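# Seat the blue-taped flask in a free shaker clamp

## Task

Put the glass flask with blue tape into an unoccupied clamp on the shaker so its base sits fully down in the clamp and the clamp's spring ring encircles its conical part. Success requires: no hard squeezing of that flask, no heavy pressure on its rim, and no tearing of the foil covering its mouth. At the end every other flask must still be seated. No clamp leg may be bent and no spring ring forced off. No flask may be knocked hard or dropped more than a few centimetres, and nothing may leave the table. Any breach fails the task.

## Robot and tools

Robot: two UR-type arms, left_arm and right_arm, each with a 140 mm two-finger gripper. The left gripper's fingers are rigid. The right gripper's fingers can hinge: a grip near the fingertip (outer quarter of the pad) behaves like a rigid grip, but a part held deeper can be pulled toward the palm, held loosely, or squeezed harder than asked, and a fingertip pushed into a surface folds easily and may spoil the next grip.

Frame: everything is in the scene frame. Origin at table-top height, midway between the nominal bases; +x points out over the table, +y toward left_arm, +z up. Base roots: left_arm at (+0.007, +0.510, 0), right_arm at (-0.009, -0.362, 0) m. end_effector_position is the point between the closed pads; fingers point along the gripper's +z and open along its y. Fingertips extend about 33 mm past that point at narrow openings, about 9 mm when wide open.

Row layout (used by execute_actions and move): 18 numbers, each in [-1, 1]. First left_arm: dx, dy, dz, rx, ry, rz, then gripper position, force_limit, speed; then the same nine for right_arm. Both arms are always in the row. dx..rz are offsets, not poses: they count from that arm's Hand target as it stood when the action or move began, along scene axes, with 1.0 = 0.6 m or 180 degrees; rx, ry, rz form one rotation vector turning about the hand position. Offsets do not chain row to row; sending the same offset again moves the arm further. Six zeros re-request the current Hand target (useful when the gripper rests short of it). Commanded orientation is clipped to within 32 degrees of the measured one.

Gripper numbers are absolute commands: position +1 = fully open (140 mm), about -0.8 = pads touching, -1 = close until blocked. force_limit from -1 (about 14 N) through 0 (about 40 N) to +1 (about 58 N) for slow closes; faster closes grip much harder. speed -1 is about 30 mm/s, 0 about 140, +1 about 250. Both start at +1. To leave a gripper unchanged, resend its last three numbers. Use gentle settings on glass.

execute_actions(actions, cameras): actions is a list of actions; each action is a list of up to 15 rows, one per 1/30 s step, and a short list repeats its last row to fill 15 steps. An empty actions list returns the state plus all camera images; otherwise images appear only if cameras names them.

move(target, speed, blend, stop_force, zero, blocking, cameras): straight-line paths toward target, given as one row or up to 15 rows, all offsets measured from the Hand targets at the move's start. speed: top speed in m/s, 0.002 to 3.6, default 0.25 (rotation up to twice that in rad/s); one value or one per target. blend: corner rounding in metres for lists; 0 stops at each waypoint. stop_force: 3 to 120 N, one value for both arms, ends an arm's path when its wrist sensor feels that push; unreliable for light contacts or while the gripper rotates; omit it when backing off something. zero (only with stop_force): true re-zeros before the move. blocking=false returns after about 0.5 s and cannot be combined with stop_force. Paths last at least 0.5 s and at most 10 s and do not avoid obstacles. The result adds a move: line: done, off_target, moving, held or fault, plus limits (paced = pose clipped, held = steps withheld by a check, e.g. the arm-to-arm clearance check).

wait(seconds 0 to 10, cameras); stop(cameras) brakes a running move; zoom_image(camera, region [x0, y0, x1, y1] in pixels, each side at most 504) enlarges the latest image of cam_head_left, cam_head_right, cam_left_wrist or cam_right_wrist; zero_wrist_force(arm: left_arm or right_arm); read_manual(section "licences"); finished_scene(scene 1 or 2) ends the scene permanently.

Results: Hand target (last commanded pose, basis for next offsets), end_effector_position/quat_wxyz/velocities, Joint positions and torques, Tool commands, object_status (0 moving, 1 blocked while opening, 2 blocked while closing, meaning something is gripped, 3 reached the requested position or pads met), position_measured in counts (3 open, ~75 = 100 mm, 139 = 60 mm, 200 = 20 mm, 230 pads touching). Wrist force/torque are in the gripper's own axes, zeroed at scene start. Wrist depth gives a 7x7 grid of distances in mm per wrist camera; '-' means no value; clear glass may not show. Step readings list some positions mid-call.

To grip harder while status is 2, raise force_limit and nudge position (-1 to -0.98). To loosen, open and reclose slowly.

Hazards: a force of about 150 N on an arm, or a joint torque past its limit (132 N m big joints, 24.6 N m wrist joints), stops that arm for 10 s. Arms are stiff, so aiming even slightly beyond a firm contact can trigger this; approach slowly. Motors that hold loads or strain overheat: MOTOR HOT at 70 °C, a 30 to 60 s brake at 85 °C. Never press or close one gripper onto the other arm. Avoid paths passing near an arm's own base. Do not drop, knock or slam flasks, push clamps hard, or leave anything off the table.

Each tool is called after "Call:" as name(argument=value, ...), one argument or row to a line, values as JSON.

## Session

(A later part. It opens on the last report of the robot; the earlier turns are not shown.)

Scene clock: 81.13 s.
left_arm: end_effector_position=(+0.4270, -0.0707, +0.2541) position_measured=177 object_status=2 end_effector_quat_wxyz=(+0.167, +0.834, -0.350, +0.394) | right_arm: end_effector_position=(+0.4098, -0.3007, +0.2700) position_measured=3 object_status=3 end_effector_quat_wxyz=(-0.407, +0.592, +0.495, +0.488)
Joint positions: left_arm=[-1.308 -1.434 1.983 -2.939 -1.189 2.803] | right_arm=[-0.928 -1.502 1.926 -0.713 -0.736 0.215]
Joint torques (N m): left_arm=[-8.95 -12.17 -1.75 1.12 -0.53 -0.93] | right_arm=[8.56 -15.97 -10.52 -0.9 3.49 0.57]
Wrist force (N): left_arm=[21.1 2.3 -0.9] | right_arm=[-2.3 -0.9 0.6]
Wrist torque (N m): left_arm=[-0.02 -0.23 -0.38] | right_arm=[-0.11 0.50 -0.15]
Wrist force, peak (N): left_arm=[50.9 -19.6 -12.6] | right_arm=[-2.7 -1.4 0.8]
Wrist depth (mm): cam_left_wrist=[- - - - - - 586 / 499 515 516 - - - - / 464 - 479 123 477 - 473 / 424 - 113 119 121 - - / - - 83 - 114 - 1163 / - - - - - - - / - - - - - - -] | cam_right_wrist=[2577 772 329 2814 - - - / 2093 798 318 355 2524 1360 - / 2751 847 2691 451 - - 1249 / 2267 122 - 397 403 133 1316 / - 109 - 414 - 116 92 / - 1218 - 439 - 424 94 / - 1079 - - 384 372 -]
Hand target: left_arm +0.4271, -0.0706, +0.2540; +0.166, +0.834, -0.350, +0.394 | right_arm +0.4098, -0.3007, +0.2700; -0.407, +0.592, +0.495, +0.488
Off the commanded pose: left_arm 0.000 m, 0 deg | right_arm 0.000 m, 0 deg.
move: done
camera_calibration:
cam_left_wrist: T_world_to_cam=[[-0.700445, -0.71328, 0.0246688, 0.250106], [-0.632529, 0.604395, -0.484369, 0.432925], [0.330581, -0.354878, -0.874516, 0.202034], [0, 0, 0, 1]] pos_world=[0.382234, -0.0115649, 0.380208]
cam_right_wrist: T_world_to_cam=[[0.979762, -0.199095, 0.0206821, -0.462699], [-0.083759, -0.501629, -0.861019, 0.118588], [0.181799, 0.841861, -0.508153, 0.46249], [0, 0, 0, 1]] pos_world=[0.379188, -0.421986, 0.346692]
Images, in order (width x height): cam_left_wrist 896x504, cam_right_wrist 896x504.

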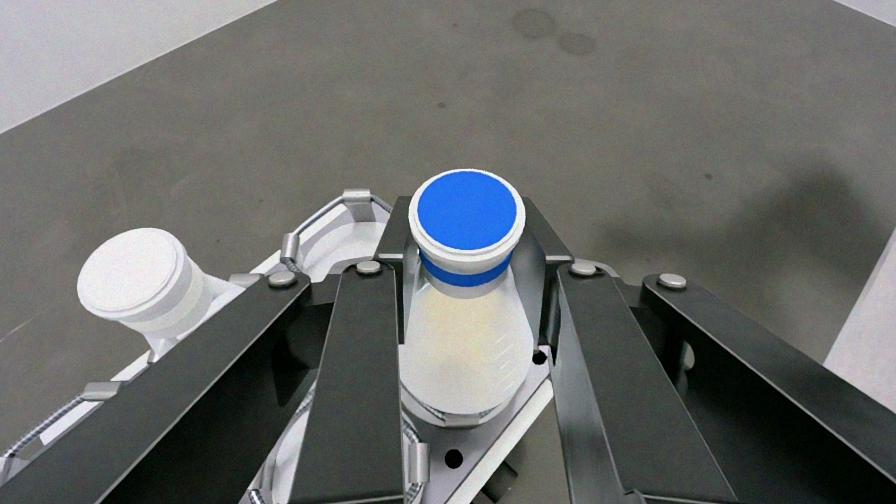

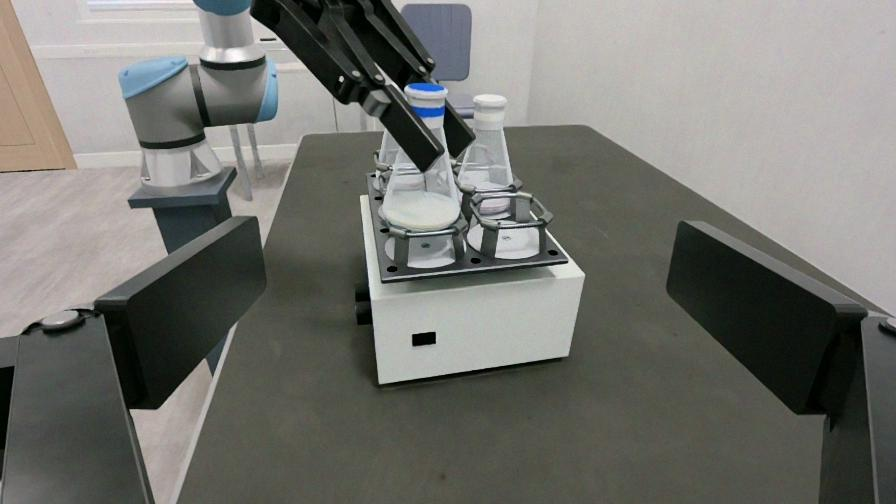

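Call:
move(
  target=[
    [0,0,-0.005,0,0,0,-1,-0.05,-1,0,0,0,0,0,0,1,1,1],
    [-0.0145,0.015,-0.014,0,0,0,-1,-0.05,-1,0,0,0,0,0,0,1,1,1],
    [0,0,-0.022,0,0,0,-1,-0.05,-1,0,0,0,0,0,0,1,1,1],
  ],
  speed=0.03,
  stop_force=45,
  zero=false,
  cameras=["cam_right_wrist","cam_left_wrist"],
)

Call:
zoom_image(
  camera="cam_right_wrist",
  region=[350, 60, 530, 280],
)

Call:
zoom_image(
  camera="cam_left_wrist",
  region=[330, 120, 630, 470],
)

Scene clock: 85.27 s.
left_arm: end_effector_position=(+0.4229, -0.0682, +0.2548) position_measured=177 object_status=2 end_effector_quat_wxyz=(+0.175, +0.830, -0.345, +0.401) | right_arm: end_effector_position=(+0.4098, -0.3007, +0.2700) position_measured=3 object_status=3 end_effector_quat_wxyz=(-0.407, +0.592, +0.495, +0.488)
Joint positions: left_arm=[-1.315 -1.442 2.011 -2.979 -1.183 2.797] | right_arm=[-0.928 -1.502 1.926 -0.713 -0.736 0.215]
Joint torques (N m): left_arm=[4.6 -8.85 13.66 8.85 -4.69 -0.89] | right_arm=[8.74 -15.71 -10.84 -0.84 3.39 0.77]
Wrist force (N): left_arm=[49.6 -7.0 -7.3] | right_arm=[-2.5 -1.2 0.3]
Wrist torque (N m): left_arm=[0.26 -0.58 0.28] | right_arm=[-0.17 0.53 -0.15]
Wrist force, peak (N): left_arm=[50.7 -9.2 -7.0] | right_arm=[-2.8 -1.2 0.6]
Wrist depth (mm): cam_left_wrist=[- 566 - - - 638 - / 527 - - 542 559 - - / - 482 - 121 - 498 - / - - 101 116 117 - 447 / - - 83 202 114 95 1180 / - - - 195 - - - / - - - - - - -] | cam_right_wrist=[2551 768 330 2691 2093 1550 - / 2986 787 323 352 - - 1200 / 2473 847 - 478 862 1511 - / 2226 122 - 394 608 133 1309 / - 109 - 406 - 116 92 / - 1383 435 - - - 95 / - 378 - - - 363 -]
Hand target: left_arm +0.4229, -0.0681, +0.2546; +0.175, +0.831, -0.346, +0.400 (not the last commanded pose) | right_arm +0.4098, -0.3007, +0.2700; -0.407, +0.592, +0.495, +0.488
Off the commanded pose: left_arm 0.015 m, 1 deg | right_arm 0.000 m, 0 deg.
move: contact (left_arm); path passed 0 of 3 targets
camera_calibration:
cam_left_wrist: T_world_to_cam=[[-0.700408, -0.712812, 0.036442, 0.246082], [-0.629547, 0.592921, -0.502111, 0.431645], [0.336304, -0.374624, -0.864035, 0.198546], [0, 0, 0, 1]] pos_world=[0.377326, -0.00614117, 0.379316]
cam_right_wrist: T_world_to_cam=[[0.979762, -0.199095, 0.0206821, -0.462699], [-0.083759, -0.501629, -0.861019, 0.118588], [0.181799, 0.841861, -0.508153, 0.46249], [0, 0, 0, 1]] pos_world=[0.379188, -0.421986, 0.346692]
Images, in order (width x height): cam_left_wrist 896x504, cam_right_wrist 896x504.

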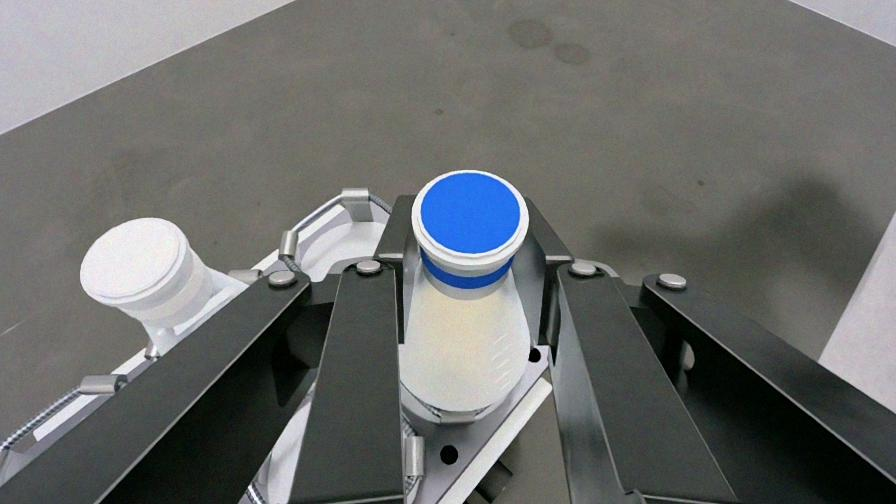

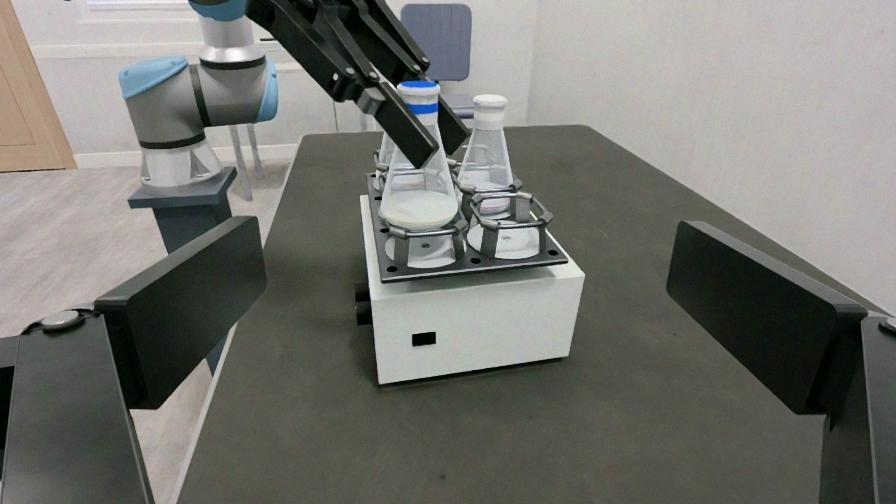

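Scaled by 2.291 from the camera's 896x504 image, which has a finer 1280x720 frame.

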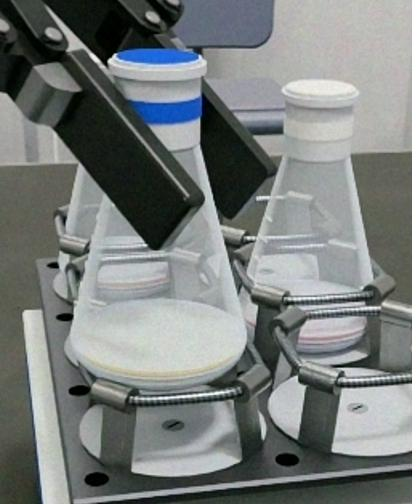

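Scaled by 1.440 from the camera's 896x504 image, which has a finer 1280x720 frame.

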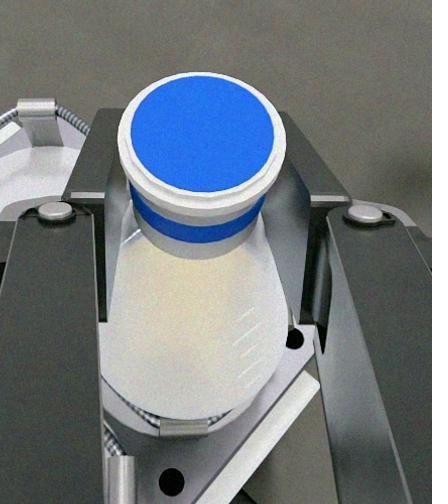

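Call:
move(
  target=[0.0035,-0.003,0.032,0.0075,0.0024,-0.0002,-1,-0.05,-1,0,0,0,0,0,0,1,1,1],
  speed=0.04,
  cameras=["cam_head_left","cam_right_wrist","cam_left_wrist"],
)

Call:
zoom_image(
  camera="cam_right_wrist",
  region=[350, 60, 530, 280],
)

Call:
zoom_image(
  camera="cam_left_wrist",
  region=[330, 120, 630, 470],
)

Call:
zoom_image(
  camera="cam_head_left",
  region=[400, 100, 530, 210],
)

Scene clock: 89.13 s.
left_arm: end_effector_position=(+0.4250, -0.0699, +0.2739) position_measured=177 object_status=2 end_effector_quat_wxyz=(+0.166, +0.834, -0.350, +0.393) | right_arm: end_effector_position=(+0.4098, -0.3007, +0.2700) position_measured=3 object_status=3 end_effector_quat_wxyz=(-0.407, +0.592, +0.495, +0.488)
Joint positions: left_arm=[-1.311 -1.463 1.957 -2.88 -1.187 2.8] | right_arm=[-0.928 -1.502 1.926 -0.713 -0.736 0.215]
Joint torques (N m): left_arm=[1.53 -22.28 -20.74 -4.34 1.1 -0.98] | right_arm=[7.55 -18.07 -11.37 -1.06 3.36 0.73]
Wrist force (N): left_arm=[-2.5 1.4 0.4] | right_arm=[-2.4 -1.0 0.6]
Wrist torque (N m): left_arm=[0.38 0.37 -0.21] | right_arm=[-0.13 0.52 -0.16]
Wrist force, peak (N): left_arm=[49.9 -7.0 -7.4] | right_arm=[-2.6 -1.2 0.8]
Wrist depth (mm): cam_left_wrist=[- - - - - 638 599 / - 543 - - - 557 - / 498 - 506 124 497 501 494 / 450 442 - 117 142 - - / 399 - 83 203 100 - 1229 / - - - - - - - / - - - - - - -] | cam_right_wrist=[2499 780 312 2721 - 1632 - / 2847 785 - 325 3449 1666 1083 / 2814 827 3139 467 1008 - 1415 / 2226 122 - 397 407 132 1345 / - 109 - 411 436 116 92 / - 1345 - 432 - - 95 / - 1155 - - 368 - -]
Hand target: left_arm +0.4250, -0.0699, +0.2738; +0.166, +0.834, -0.350, +0.393 | right_arm +0.4098, -0.3007, +0.2700; -0.407, +0.592, +0.495, +0.488
Off the commanded pose: left_arm 0.000 m, 0 deg | right_arm 0.000 m, 0 deg.
move: done
camera_calibration:
cam_left_wrist: T_world_to_cam=[[-0.70064, -0.713089, 0.0246343, 0.248942], [-0.632944, 0.605215, -0.482801, 0.440595], [0.329371, -0.353862, -0.875383, 0.221191], [0, 0, 0, 1]] pos_world=[0.380437, -0.0108658, 0.400214]
cam_right_wrist: T_world_to_cam=[[0.979762, -0.199095, 0.0206821, -0.462699], [-0.083759, -0.501629, -0.861019, 0.118588], [0.181799, 0.841861, -0.508153, 0.46249], [0, 0, 0, 1]] pos_world=[0.379188, -0.421986, 0.346692]
Images, in order (width x height): cam_head_left 896x504, cam_left_wrist 896x504, cam_right_wrist 896x504.

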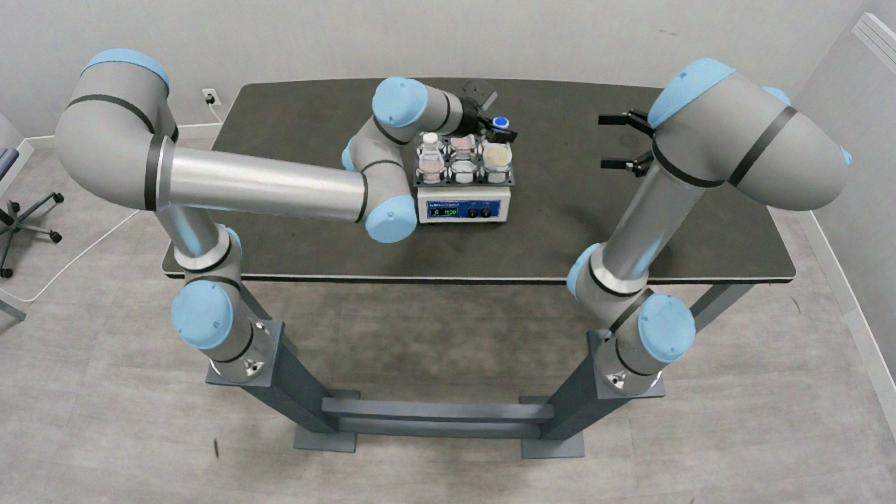

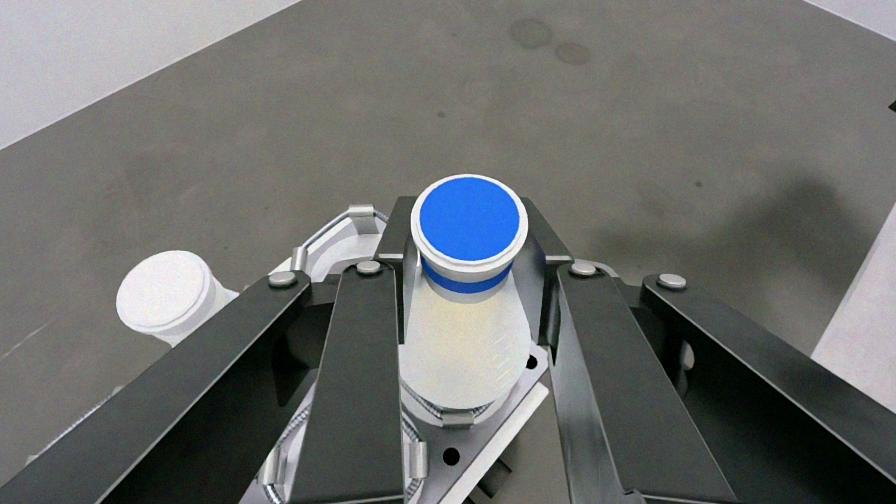

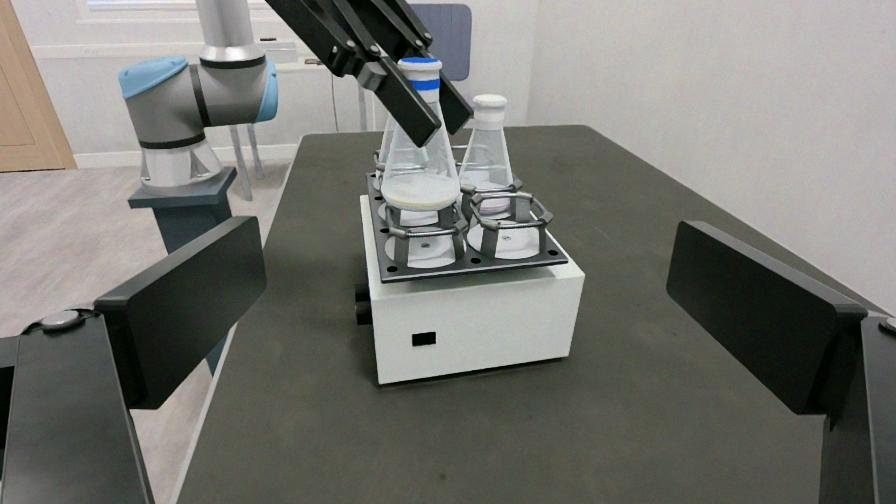

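Scaled by 2.291 from the camera's 896x504 image, which has a finer 1280x720 frame.

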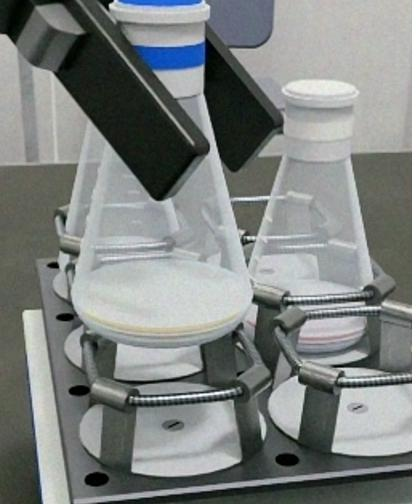

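Scaled by 1.440 from the camera's 896x504 image, which has a finer 1280x720 frame.

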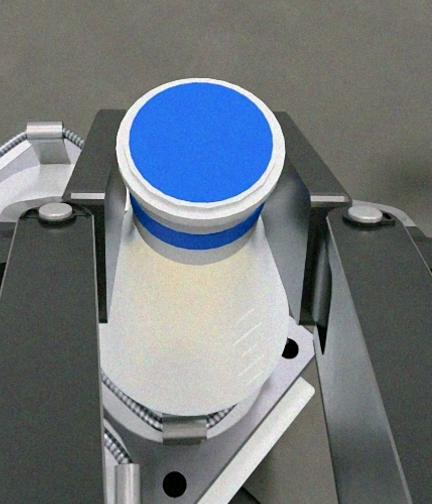

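Scaled by 3.877 from the camera's 896x504 image, which has a finer 1280x720 frame.

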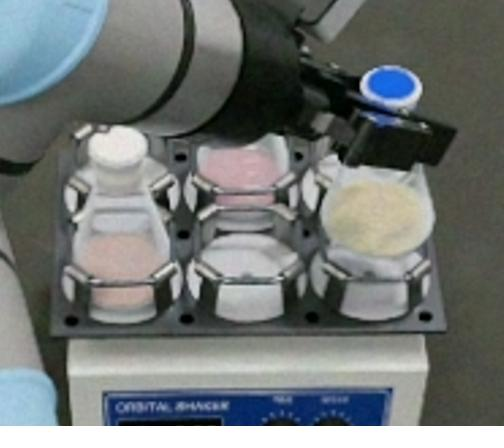

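Call:
move(
  target=[
    [0,0,0.033,0,0,0,-1,-0.05,-1,0,0,0,0,0,0,1,1,1],
    [0.0075,0.0007,0.033,0,0,0.2533,-1,-0.05,-1,0,0,0,0,0,0,1,1,1],
    [0.0075,0.0007,0.004,0,0,0.2533,-1,-0.05,-1,0,0,0,0,0,0,1,1,1],
  ],
  speed=[0.06,0.15,0.06],
  cameras=["all"],
)

Call:
zoom_image(
  camera="cam_right_wrist",
  region=[350, 60, 530, 280],
)

Call:
zoom_image(
  camera="cam_left_wrist",
  region=[330, 120, 630, 470],
)

Call:
zoom_image(
  camera="cam_head_left",
  region=[400, 100, 530, 210],
)

Scene clock: 99.60 s.
left_arm: end_effector_position=(+0.4295, -0.0695, +0.2762) position_measured=177 object_status=2 end_effector_quat_wxyz=(+0.001, +0.904, +0.001, +0.427) | right_arm: end_effector_position=(+0.4098, -0.3007, +0.2700) position_measured=3 object_status=3 end_effector_quat_wxyz=(-0.407, +0.592, +0.495, +0.488)
Joint positions: left_arm=[-1.495 -1.295 1.574 -1.951 -0.693 1.701] | right_arm=[-0.928 -1.502 1.926 -0.713 -0.736 0.215]
Joint torques (N m): left_arm=[10.24 -43.17 -28.46 -2.03 1.06 1.34] | right_arm=[8.45 -18.59 -11.43 -1.02 3.22 0.42]
Wrist force (N): left_arm=[-2.5 1.4 0.2] | right_arm=[-2.4 -1.0 0.5]
Wrist torque (N m): left_arm=[0.38 0.35 -0.20] | right_arm=[-0.12 0.51 -0.15]
Wrist force, peak (N): left_arm=[-3.3 1.2 1.1] | right_arm=[-2.8 -1.2 0.4]
Wrist depth (mm): cam_left_wrist=[621 - 611 - 643 636 626 / - 547 569 - 544 563 - / - 508 204 122 - - 504 / - 286 - 117 118 455 - / - - 83 205 100 - - / - - - 198 - - - / - - - 250 - - -] | cam_right_wrist=[3449 749 267 2661 2267 1540 - / - 782 1324 332 - 1749 1194 / 2881 836 - 469 - - - / 2246 122 - 394 401 133 1166 / - 109 - 405 487 116 92 / - 1360 - - - - 94 / - 369 - 364 - - -]
Hand target: left_arm +0.4295, -0.0695, +0.2762; +0.001, +0.904, +0.001, +0.427 | right_arm +0.4098, -0.3007, +0.2700; -0.407, +0.592, +0.495, +0.488
Off the commanded pose: left_arm 0.000 m, 0 deg | right_arm 0.000 m, 0 deg.
move: done
camera_calibration:
cam_left_wrist: T_world_to_cam=[[0.0191272, -0.999518, 0.02444, -0.0767351], [-0.875363, -0.0285523, -0.482622, 0.504274], [0.483088, -0.0121627, -0.875487, 0.179633], [0, 0, 0, 1]] pos_world=[0.356112, -0.0601152, 0.402516]
cam_right_wrist: T_world_to_cam=[[0.979762, -0.199095, 0.0206821, -0.462699], [-0.083759, -0.501629, -0.861019, 0.118588], [0.181799, 0.841861, -0.508153, 0.46249], [0, 0, 0, 1]] pos_world=[0.379188, -0.421986, 0.346692]

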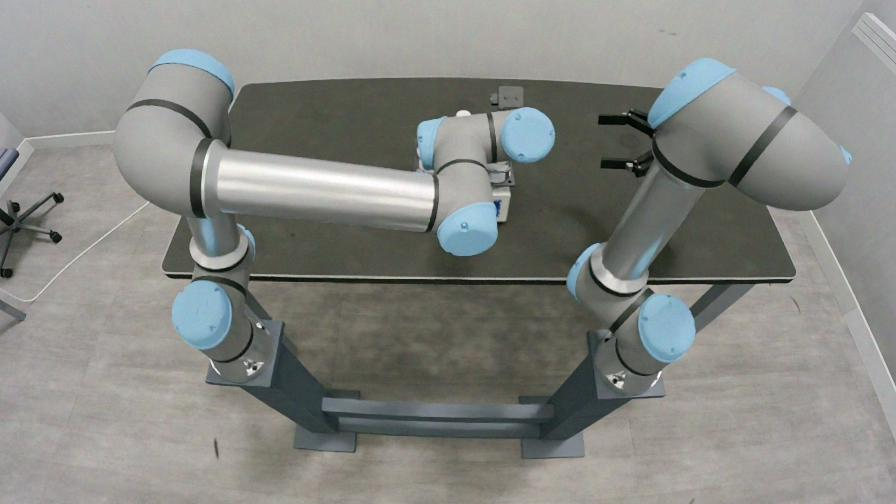

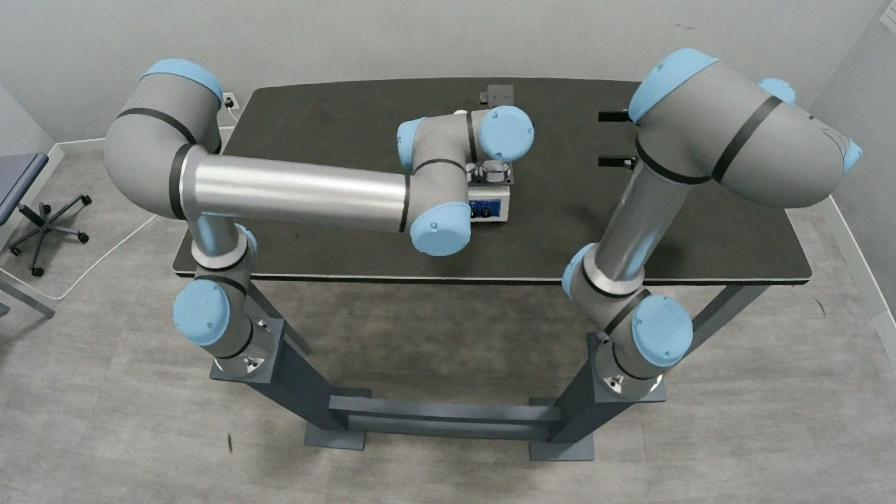

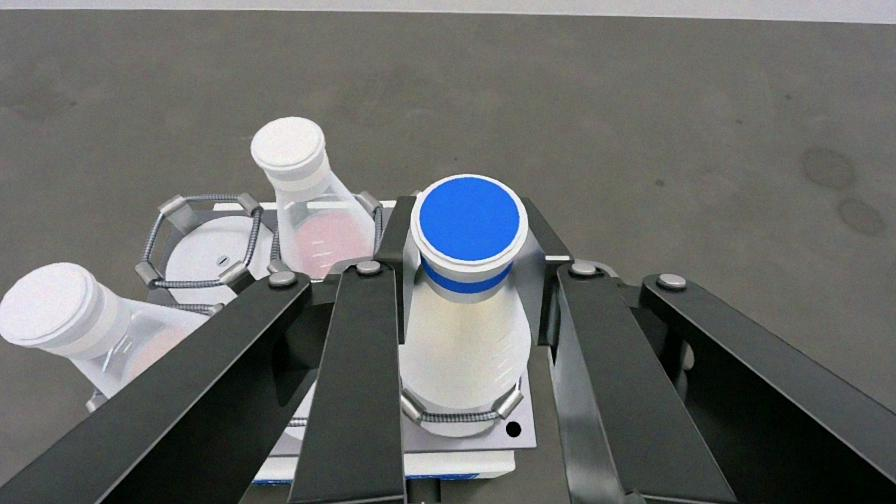

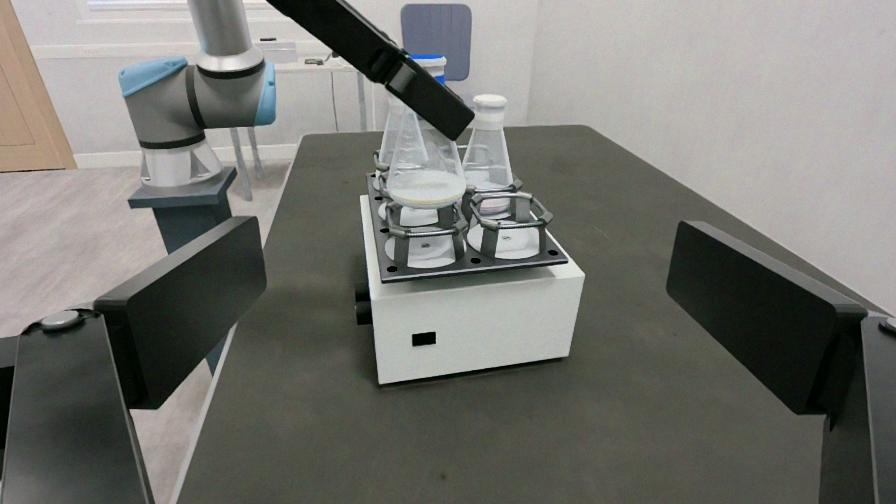

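Scaled by 2.291 from the camera's 896x504 image, which has a finer 1280x720 frame.

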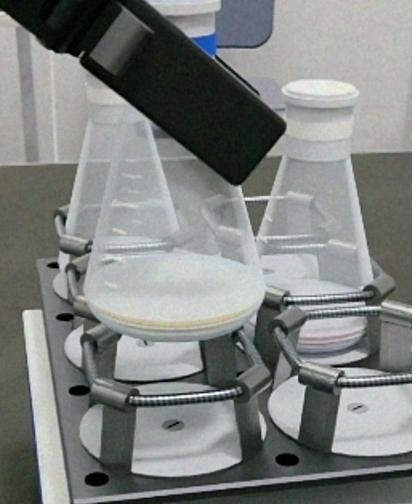

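Scaled by 1.440 from the camera's 896x504 image, which has a finer 1280x720 frame.

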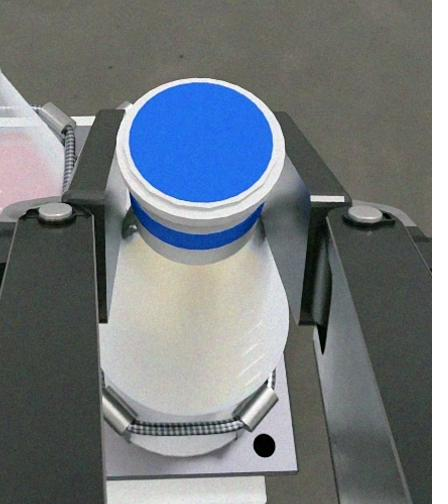

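Scaled by 3.877 from the camera's 896x504 image, which has a finer 1280x720 frame.

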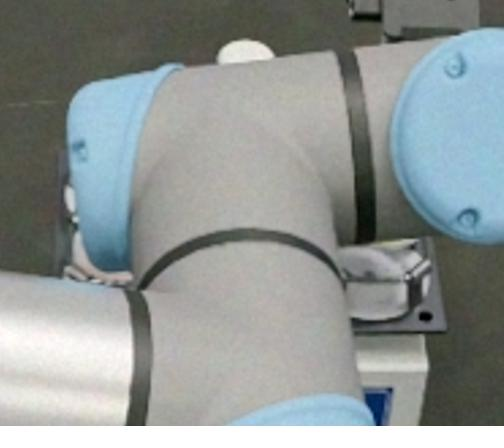

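Call:
move(
  target=[
    [-0.0075,0.0025,0,0,0,0,-1,-0.05,-1,0,0,0,0,0,0,1,1,1],
    [-0.0075,0.0025,-0.055,0,0,0,-1,-0.05,-1,0,0,0,0,0,0,1,1,1],
  ],
  speed=[0.04,0.025],
  stop_force=22,
  cameras=["cam_right_wrist","cam_left_wrist"],
)

Call:
zoom_image(
  camera="cam_right_wrist",
  region=[350, 60, 530, 280],
)

Call:
zoom_image(
  camera="cam_left_wrist",
  region=[330, 120, 630, 470],
)

Scene clock: 104.70 s.
left_arm: end_effector_position=(+0.4251, -0.0680, +0.2556) position_measured=177 object_status=2 end_effector_quat_wxyz=(+0.001, +0.904, +0.001, +0.427) | right_arm: end_effector_position=(+0.4098, -0.3007, +0.2700) position_measured=3 object_status=3 end_effector_quat_wxyz=(-0.407, +0.592, +0.495, +0.488)
Joint positions: left_arm=[-1.502 -1.288 1.617 -1.994 -0.693 1.689] | right_arm=[-0.928 -1.502 1.926 -0.713 -0.736 0.215]
Joint torques (N m): left_arm=[-3.67 -29.64 -8.75 -2.13 -2.4 -1.14] | right_arm=[6.95 -20.5 -10.92 -0.83 3.26 0.23]
Wrist force (N): left_arm=[14.6 5.4 -4.3] | right_arm=[-2.6 -0.9 0.6]
Wrist torque (N m): left_arm=[0.28 0.11 -0.27] | right_arm=[-0.10 0.55 -0.16]
Wrist force, peak (N): left_arm=[29.8 6.2 -8.2] | right_arm=[-2.7 -1.3 0.6]
Wrist depth (mm): cam_left_wrist=[- 605 577 - - - - / - - 182 - - 526 524 / 466 257 265 123 475 - - / 434 247 113 121 118 454 - / - - 83 208 114 - 402 / - - - - - - - / - - - - - - -] | cam_right_wrist=[- 744 266 2950 - 1475 1172 / 2524 777 841 332 - - 1160 / 2847 816 - 454 - 1689 1466 / 2267 123 - 396 405 133 1103 / - 109 - 412 433 116 92 / - 1275 - 436 433 - 94 / - 389 370 361 356 - -]
Hand target: left_arm +0.4251, -0.0680, +0.2556; +0.001, +0.904, +0.001, +0.427 (not the last commanded pose) | right_arm +0.4098, -0.3007, +0.2700; -0.407, +0.592, +0.495, +0.488
Off the commanded pose: left_arm 0.012 m, 0 deg | right_arm 0.000 m, 0 deg.
move: contact (left_arm); path passed 1 of 2 targets
camera_calibration:
cam_left_wrist: T_world_to_cam=[[0.0193565, -0.999499, 0.0250406, -0.0748573], [-0.87521, -0.0290469, -0.482871, 0.490536], [0.483356, -0.0125691, -0.875333, 0.163565], [0, 0, 0, 1]] pos_world=[0.351711, -0.0585154, 0.381914]
cam_right_wrist: T_world_to_cam=[[0.979762, -0.199095, 0.0206821, -0.462699], [-0.083759, -0.501629, -0.861019, 0.118588], [0.181799, 0.841861, -0.508153, 0.46249], [0, 0, 0, 1]] pos_world=[0.379188, -0.421986, 0.346692]
Images, in order (width x height): cam_left_wrist 896x504, cam_right_wrist 896x504.

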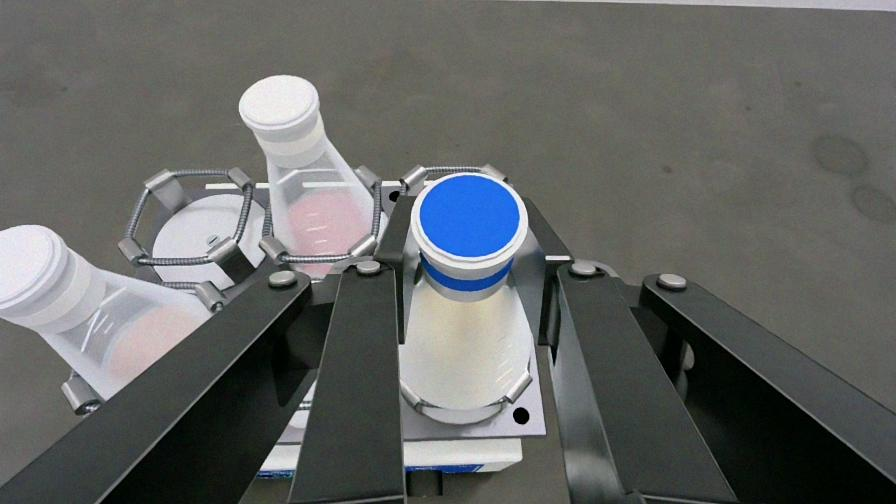

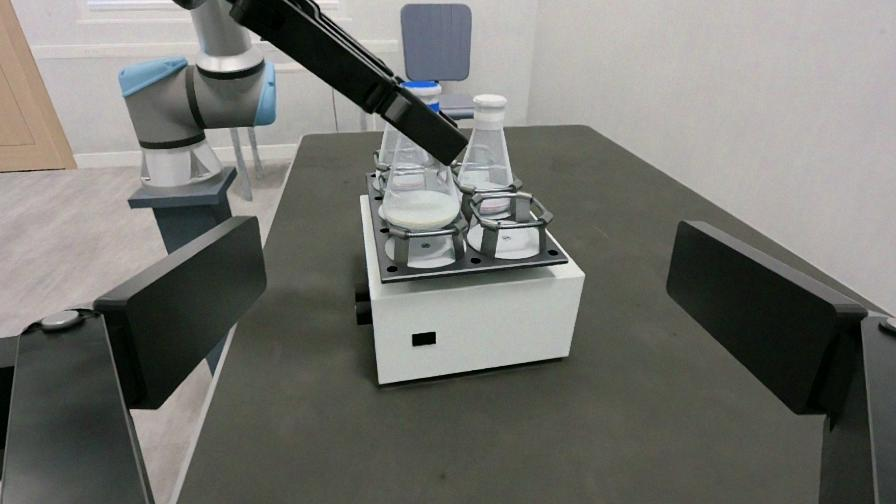

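Scaled by 2.291 from the camera's 896x504 image, which has a finer 1280x720 frame.

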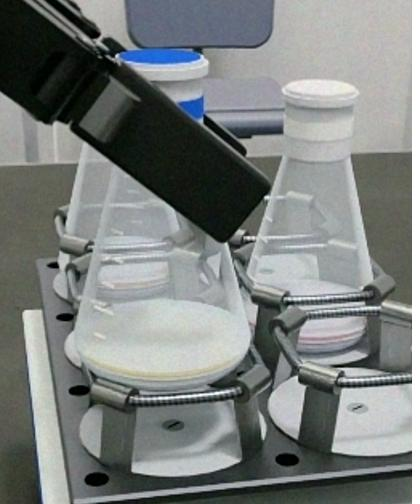

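Scaled by 1.440 from the camera's 896x504 image, which has a finer 1280x720 frame.

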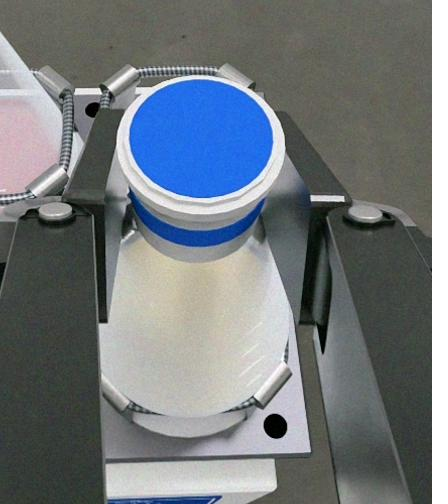

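Call:
move(
  target=[
    [0,0,-0.008,0,0,0,-1,-0.05,-1,0,0,0,0,0,0,1,1,1],
    [0.0133,0,-0.018,0,0,0,-1,-0.05,-1,0,0,0,0,0,0,1,1,1],
  ],
  speed=0.025,
  stop_force=38,
  zero=false,
  cameras=["cam_right_wrist","cam_left_wrist"],
)

Call:
zoom_image(
  camera="cam_right_wrist",
  region=[350, 60, 530, 280],
)

Call:
zoom_image(
  camera="cam_left_wrist",
  region=[330, 120, 630, 470],
)

Scene clock: 107.47 s.
left_arm: end_effector_position=(+0.4251, -0.0680, +0.2544) position_measured=177 object_status=2 end_effector_quat_wxyz=(+0.001, +0.904, +0.001, +0.427) | right_arm: end_effector_position=(+0.4098, -0.3007, +0.2700) position_measured=3 object_status=3 end_effector_quat_wxyz=(-0.407, +0.592, +0.495, +0.488)
Joint positions: left_arm=[-1.503 -1.287 1.619 -1.998 -0.692 1.689] | right_arm=[-0.928 -1.502 1.926 -0.713 -0.736 0.215]
Joint torques (N m): left_arm=[-17.56 -20.72 -1.01 0.49 -4.87 0.75] | right_arm=[8.43 -19.95 -12.37 -0.93 3.21 0.37]
Wrist force (N): left_arm=[29.1 9.4 -8.0] | right_arm=[-2.4 -1.1 0.7]
Wrist torque (N m): left_arm=[0.19 -0.04 -0.33] | right_arm=[-0.15 0.52 -0.15]
Wrist force, peak (N): left_arm=[46.3 10.8 -11.8] | right_arm=[-2.7 -1.3 0.5]
Wrist depth (mm): cam_left_wrist=[552 - 574 580 608 - - / - - 187 567 - - 545 / 468 279 201 120 468 - 473 / - 243 113 122 121 443 - / 208 - 83 205 114 - - / - - - 217 - - - / - - - 251 - - -] | cam_right_wrist=[2633 753 278 3139 - - - / - 782 286 370 2424 - 1088 / 2814 859 3265 463 811 - 1206 / 2246 122 - 389 418 133 1256 / - 109 478 418 450 124 92 / - 1360 - - - - 94 / - 378 - 347 - - -]
Hand target: left_arm +0.4251, -0.0680, +0.2544; +0.001, +0.904, +0.001, +0.427 (not the last commanded pose) | right_arm +0.4098, -0.3007, +0.2700; -0.407, +0.592, +0.495, +0.488
Off the commanded pose: left_arm 0.012 m, 0 deg | right_arm 0.000 m, 0 deg.
move: contact (left_arm); path passed 0 of 2 targets
camera_calibration:
cam_left_wrist: T_world_to_cam=[[0.0193565, -0.999484, 0.0256338, -0.0750515], [-0.874972, -0.02934, -0.483284, 0.490012], [0.483787, -0.0130742, -0.875088, 0.162238], [0, 0, 0, 1]] pos_world=[0.35171, -0.0585148, 0.380711]
cam_right_wrist: T_world_to_cam=[[0.979762, -0.199095, 0.0206821, -0.462699], [-0.083759, -0.501629, -0.861019, 0.118588], [0.181799, 0.841861, -0.508153, 0.46249], [0, 0, 0, 1]] pos_world=[0.379188, -0.421986, 0.346692]
Images, in order (width x height): cam_left_wrist 896x504, cam_right_wrist 896x504.

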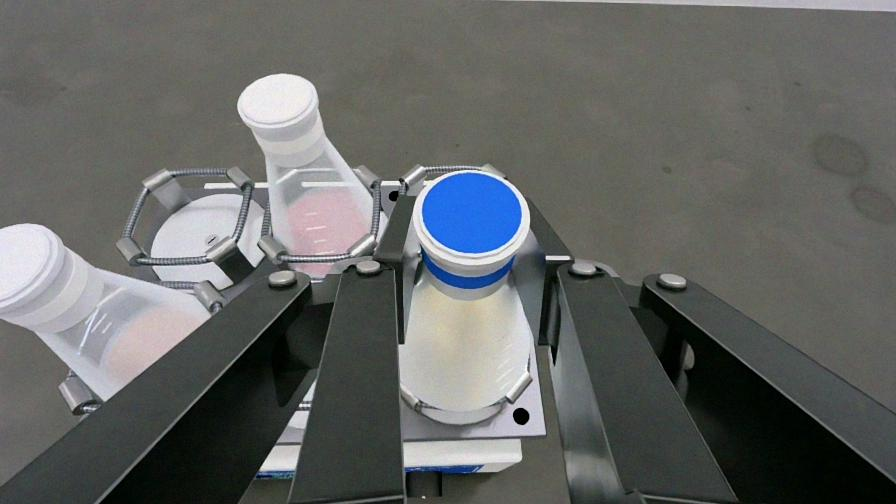

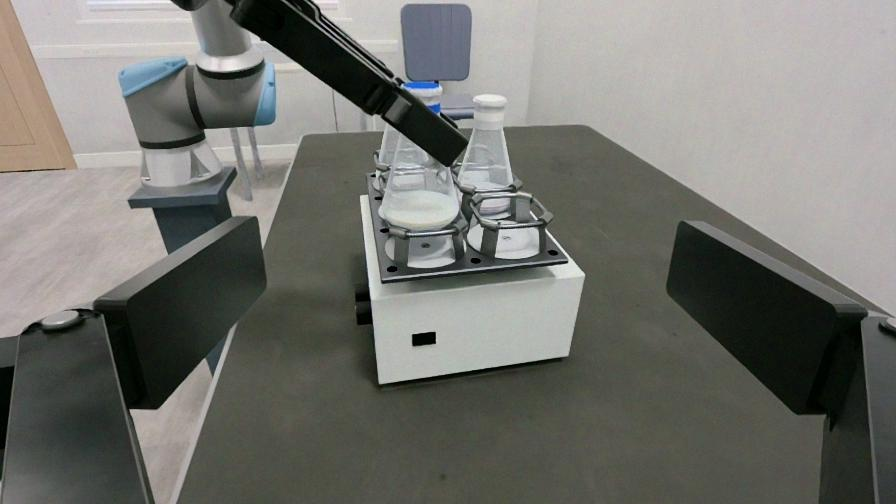

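Scaled by 2.291 from the camera's 896x504 image, which has a finer 1280x720 frame.

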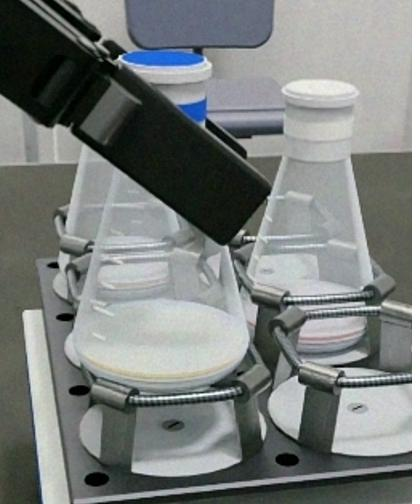

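Scaled by 1.440 from the camera's 896x504 image, which has a finer 1280x720 frame.

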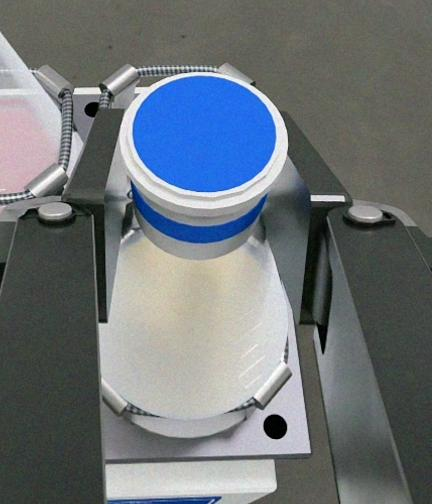

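Call:
move(
  target=[
    [0.0133,0,0.001,0,0,0,-1,-0.05,-1,0,0,0,0,0,0,1,1,1],
    [0.0167,0,-0.008,0,0,0,-1,-0.05,-1,0,0,0,0,0,0,1,1,1],
  ],
  speed=0.025,
  stop_force=42,
  zero=false,
  cameras=["cam_right_wrist","cam_left_wrist"],
)

Call:
zoom_image(
  camera="cam_right_wrist",
  region=[350, 60, 530, 280],
)

Call:
zoom_image(
  camera="cam_left_wrist",
  region=[330, 120, 630, 470],
)

Scene clock: 111.17 s.
left_arm: end_effector_position=(+0.4352, -0.0680, +0.2496) position_measured=177 object_status=2 end_effector_quat_wxyz=(+0.001, +0.904, +0.001, +0.427) | right_arm: end_effector_position=(+0.4098, -0.3007, +0.2700) position_measured=3 object_status=3 end_effector_quat_wxyz=(-0.407, +0.592, +0.495, +0.488)
Joint positions: left_arm=[-1.486 -1.275 1.621 -2.032 -0.694 1.715] | right_arm=[-0.928 -1.502 1.926 -0.713 -0.736 0.215]
Joint torques (N m): left_arm=[-16.7 -28.71 -11.39 4.33 -7.15 -1.47] | right_arm=[8.16 -21.17 -12.1 -0.84 3.27 0.44]
Wrist force (N): left_arm=[30.3 12.1 -9.0] | right_arm=[-2.6 -0.8 0.9]
Wrist torque (N m): left_arm=[-0.04 -0.60 -0.36] | right_arm=[-0.09 0.56 -0.15]
Wrist force, peak (N): left_arm=[30.8 12.4 -10.5] | right_arm=[-2.9 -1.1 0.6]
Wrist depth (mm): cam_left_wrist=[- 600 - 593 - 577 - / - 516 - 563 526 - - / 460 271 194 122 - 459 - / - 247 - 125 120 436 - / - - 83 209 114 - - / - - - - - - - / - - - - - - -] | cam_right_wrist=[1991 756 263 2751 - 1391 - / 2577 790 772 331 2691 - - / 2847 822 - 494 964 - 1457 / 2111 122 612 394 396 133 - / - 109 550 412 427 116 92 / - 447 398 436 410 - 94 / - 376 377 362 382 372 -]
Hand target: left_arm +0.4352, -0.0680, +0.2496; +0.001, +0.904, +0.001, +0.427 | right_arm +0.4098, -0.3007, +0.2700; -0.407, +0.592, +0.495, +0.488
Off the commanded pose: left_arm 0.000 m, 0 deg | right_arm 0.000 m, 0 deg.
move: done
camera_calibration:
cam_left_wrist: T_world_to_cam=[[0.0193194, -0.999488, 0.0254975, -0.0750551], [-0.874972, -0.0292416, -0.48329, 0.496401], [0.483788, -0.0129727, -0.875089, 0.153118], [0, 0, 0, 1]] pos_world=[0.361711, -0.0585148, 0.375811]
cam_right_wrist: T_world_to_cam=[[0.979762, -0.199095, 0.0206821, -0.462699], [-0.083759, -0.501629, -0.861019, 0.118588], [0.181799, 0.841861, -0.508153, 0.46249], [0, 0, 0, 1]] pos_world=[0.379188, -0.421986, 0.346692]
Images, in order (width x height): cam_left_wrist 896x504, cam_right_wrist 896x504.

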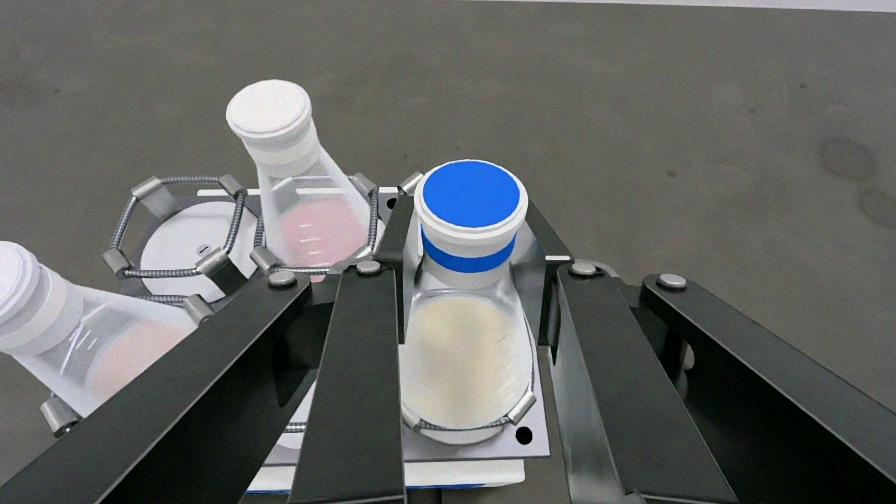

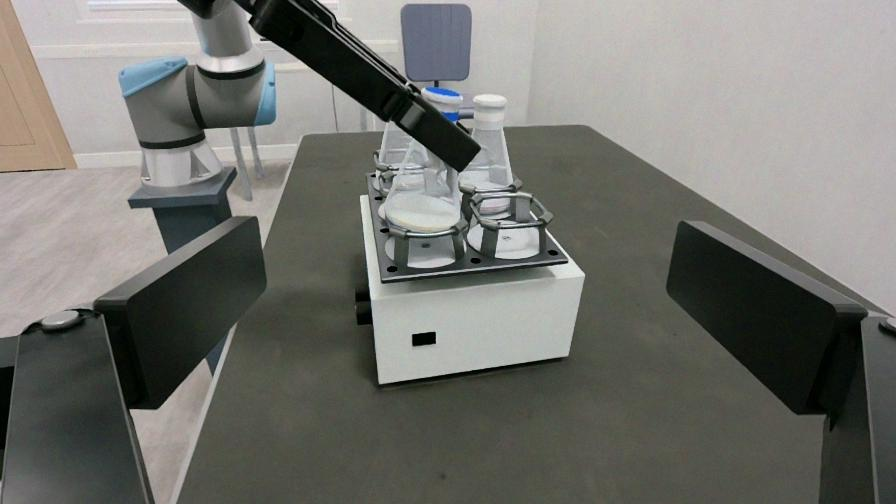

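Scaled by 2.291 from the camera's 896x504 image, which has a finer 1280x720 frame.

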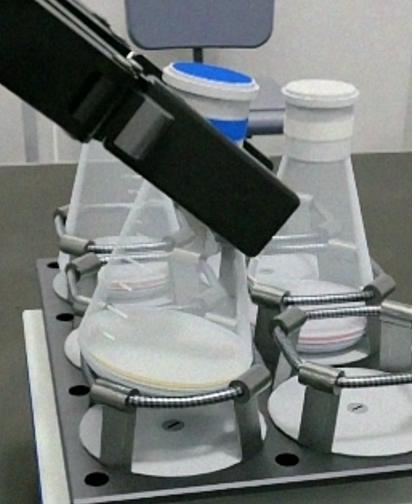

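Scaled by 1.440 from the camera's 896x504 image, which has a finer 1280x720 frame.

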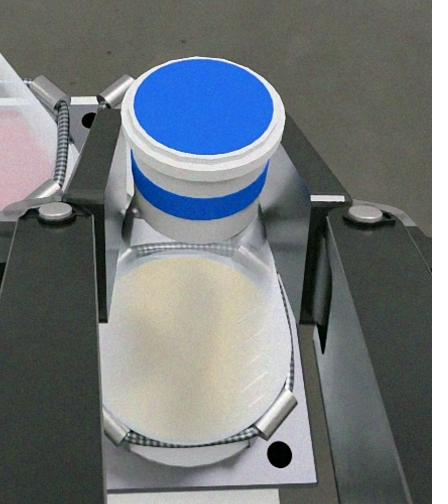

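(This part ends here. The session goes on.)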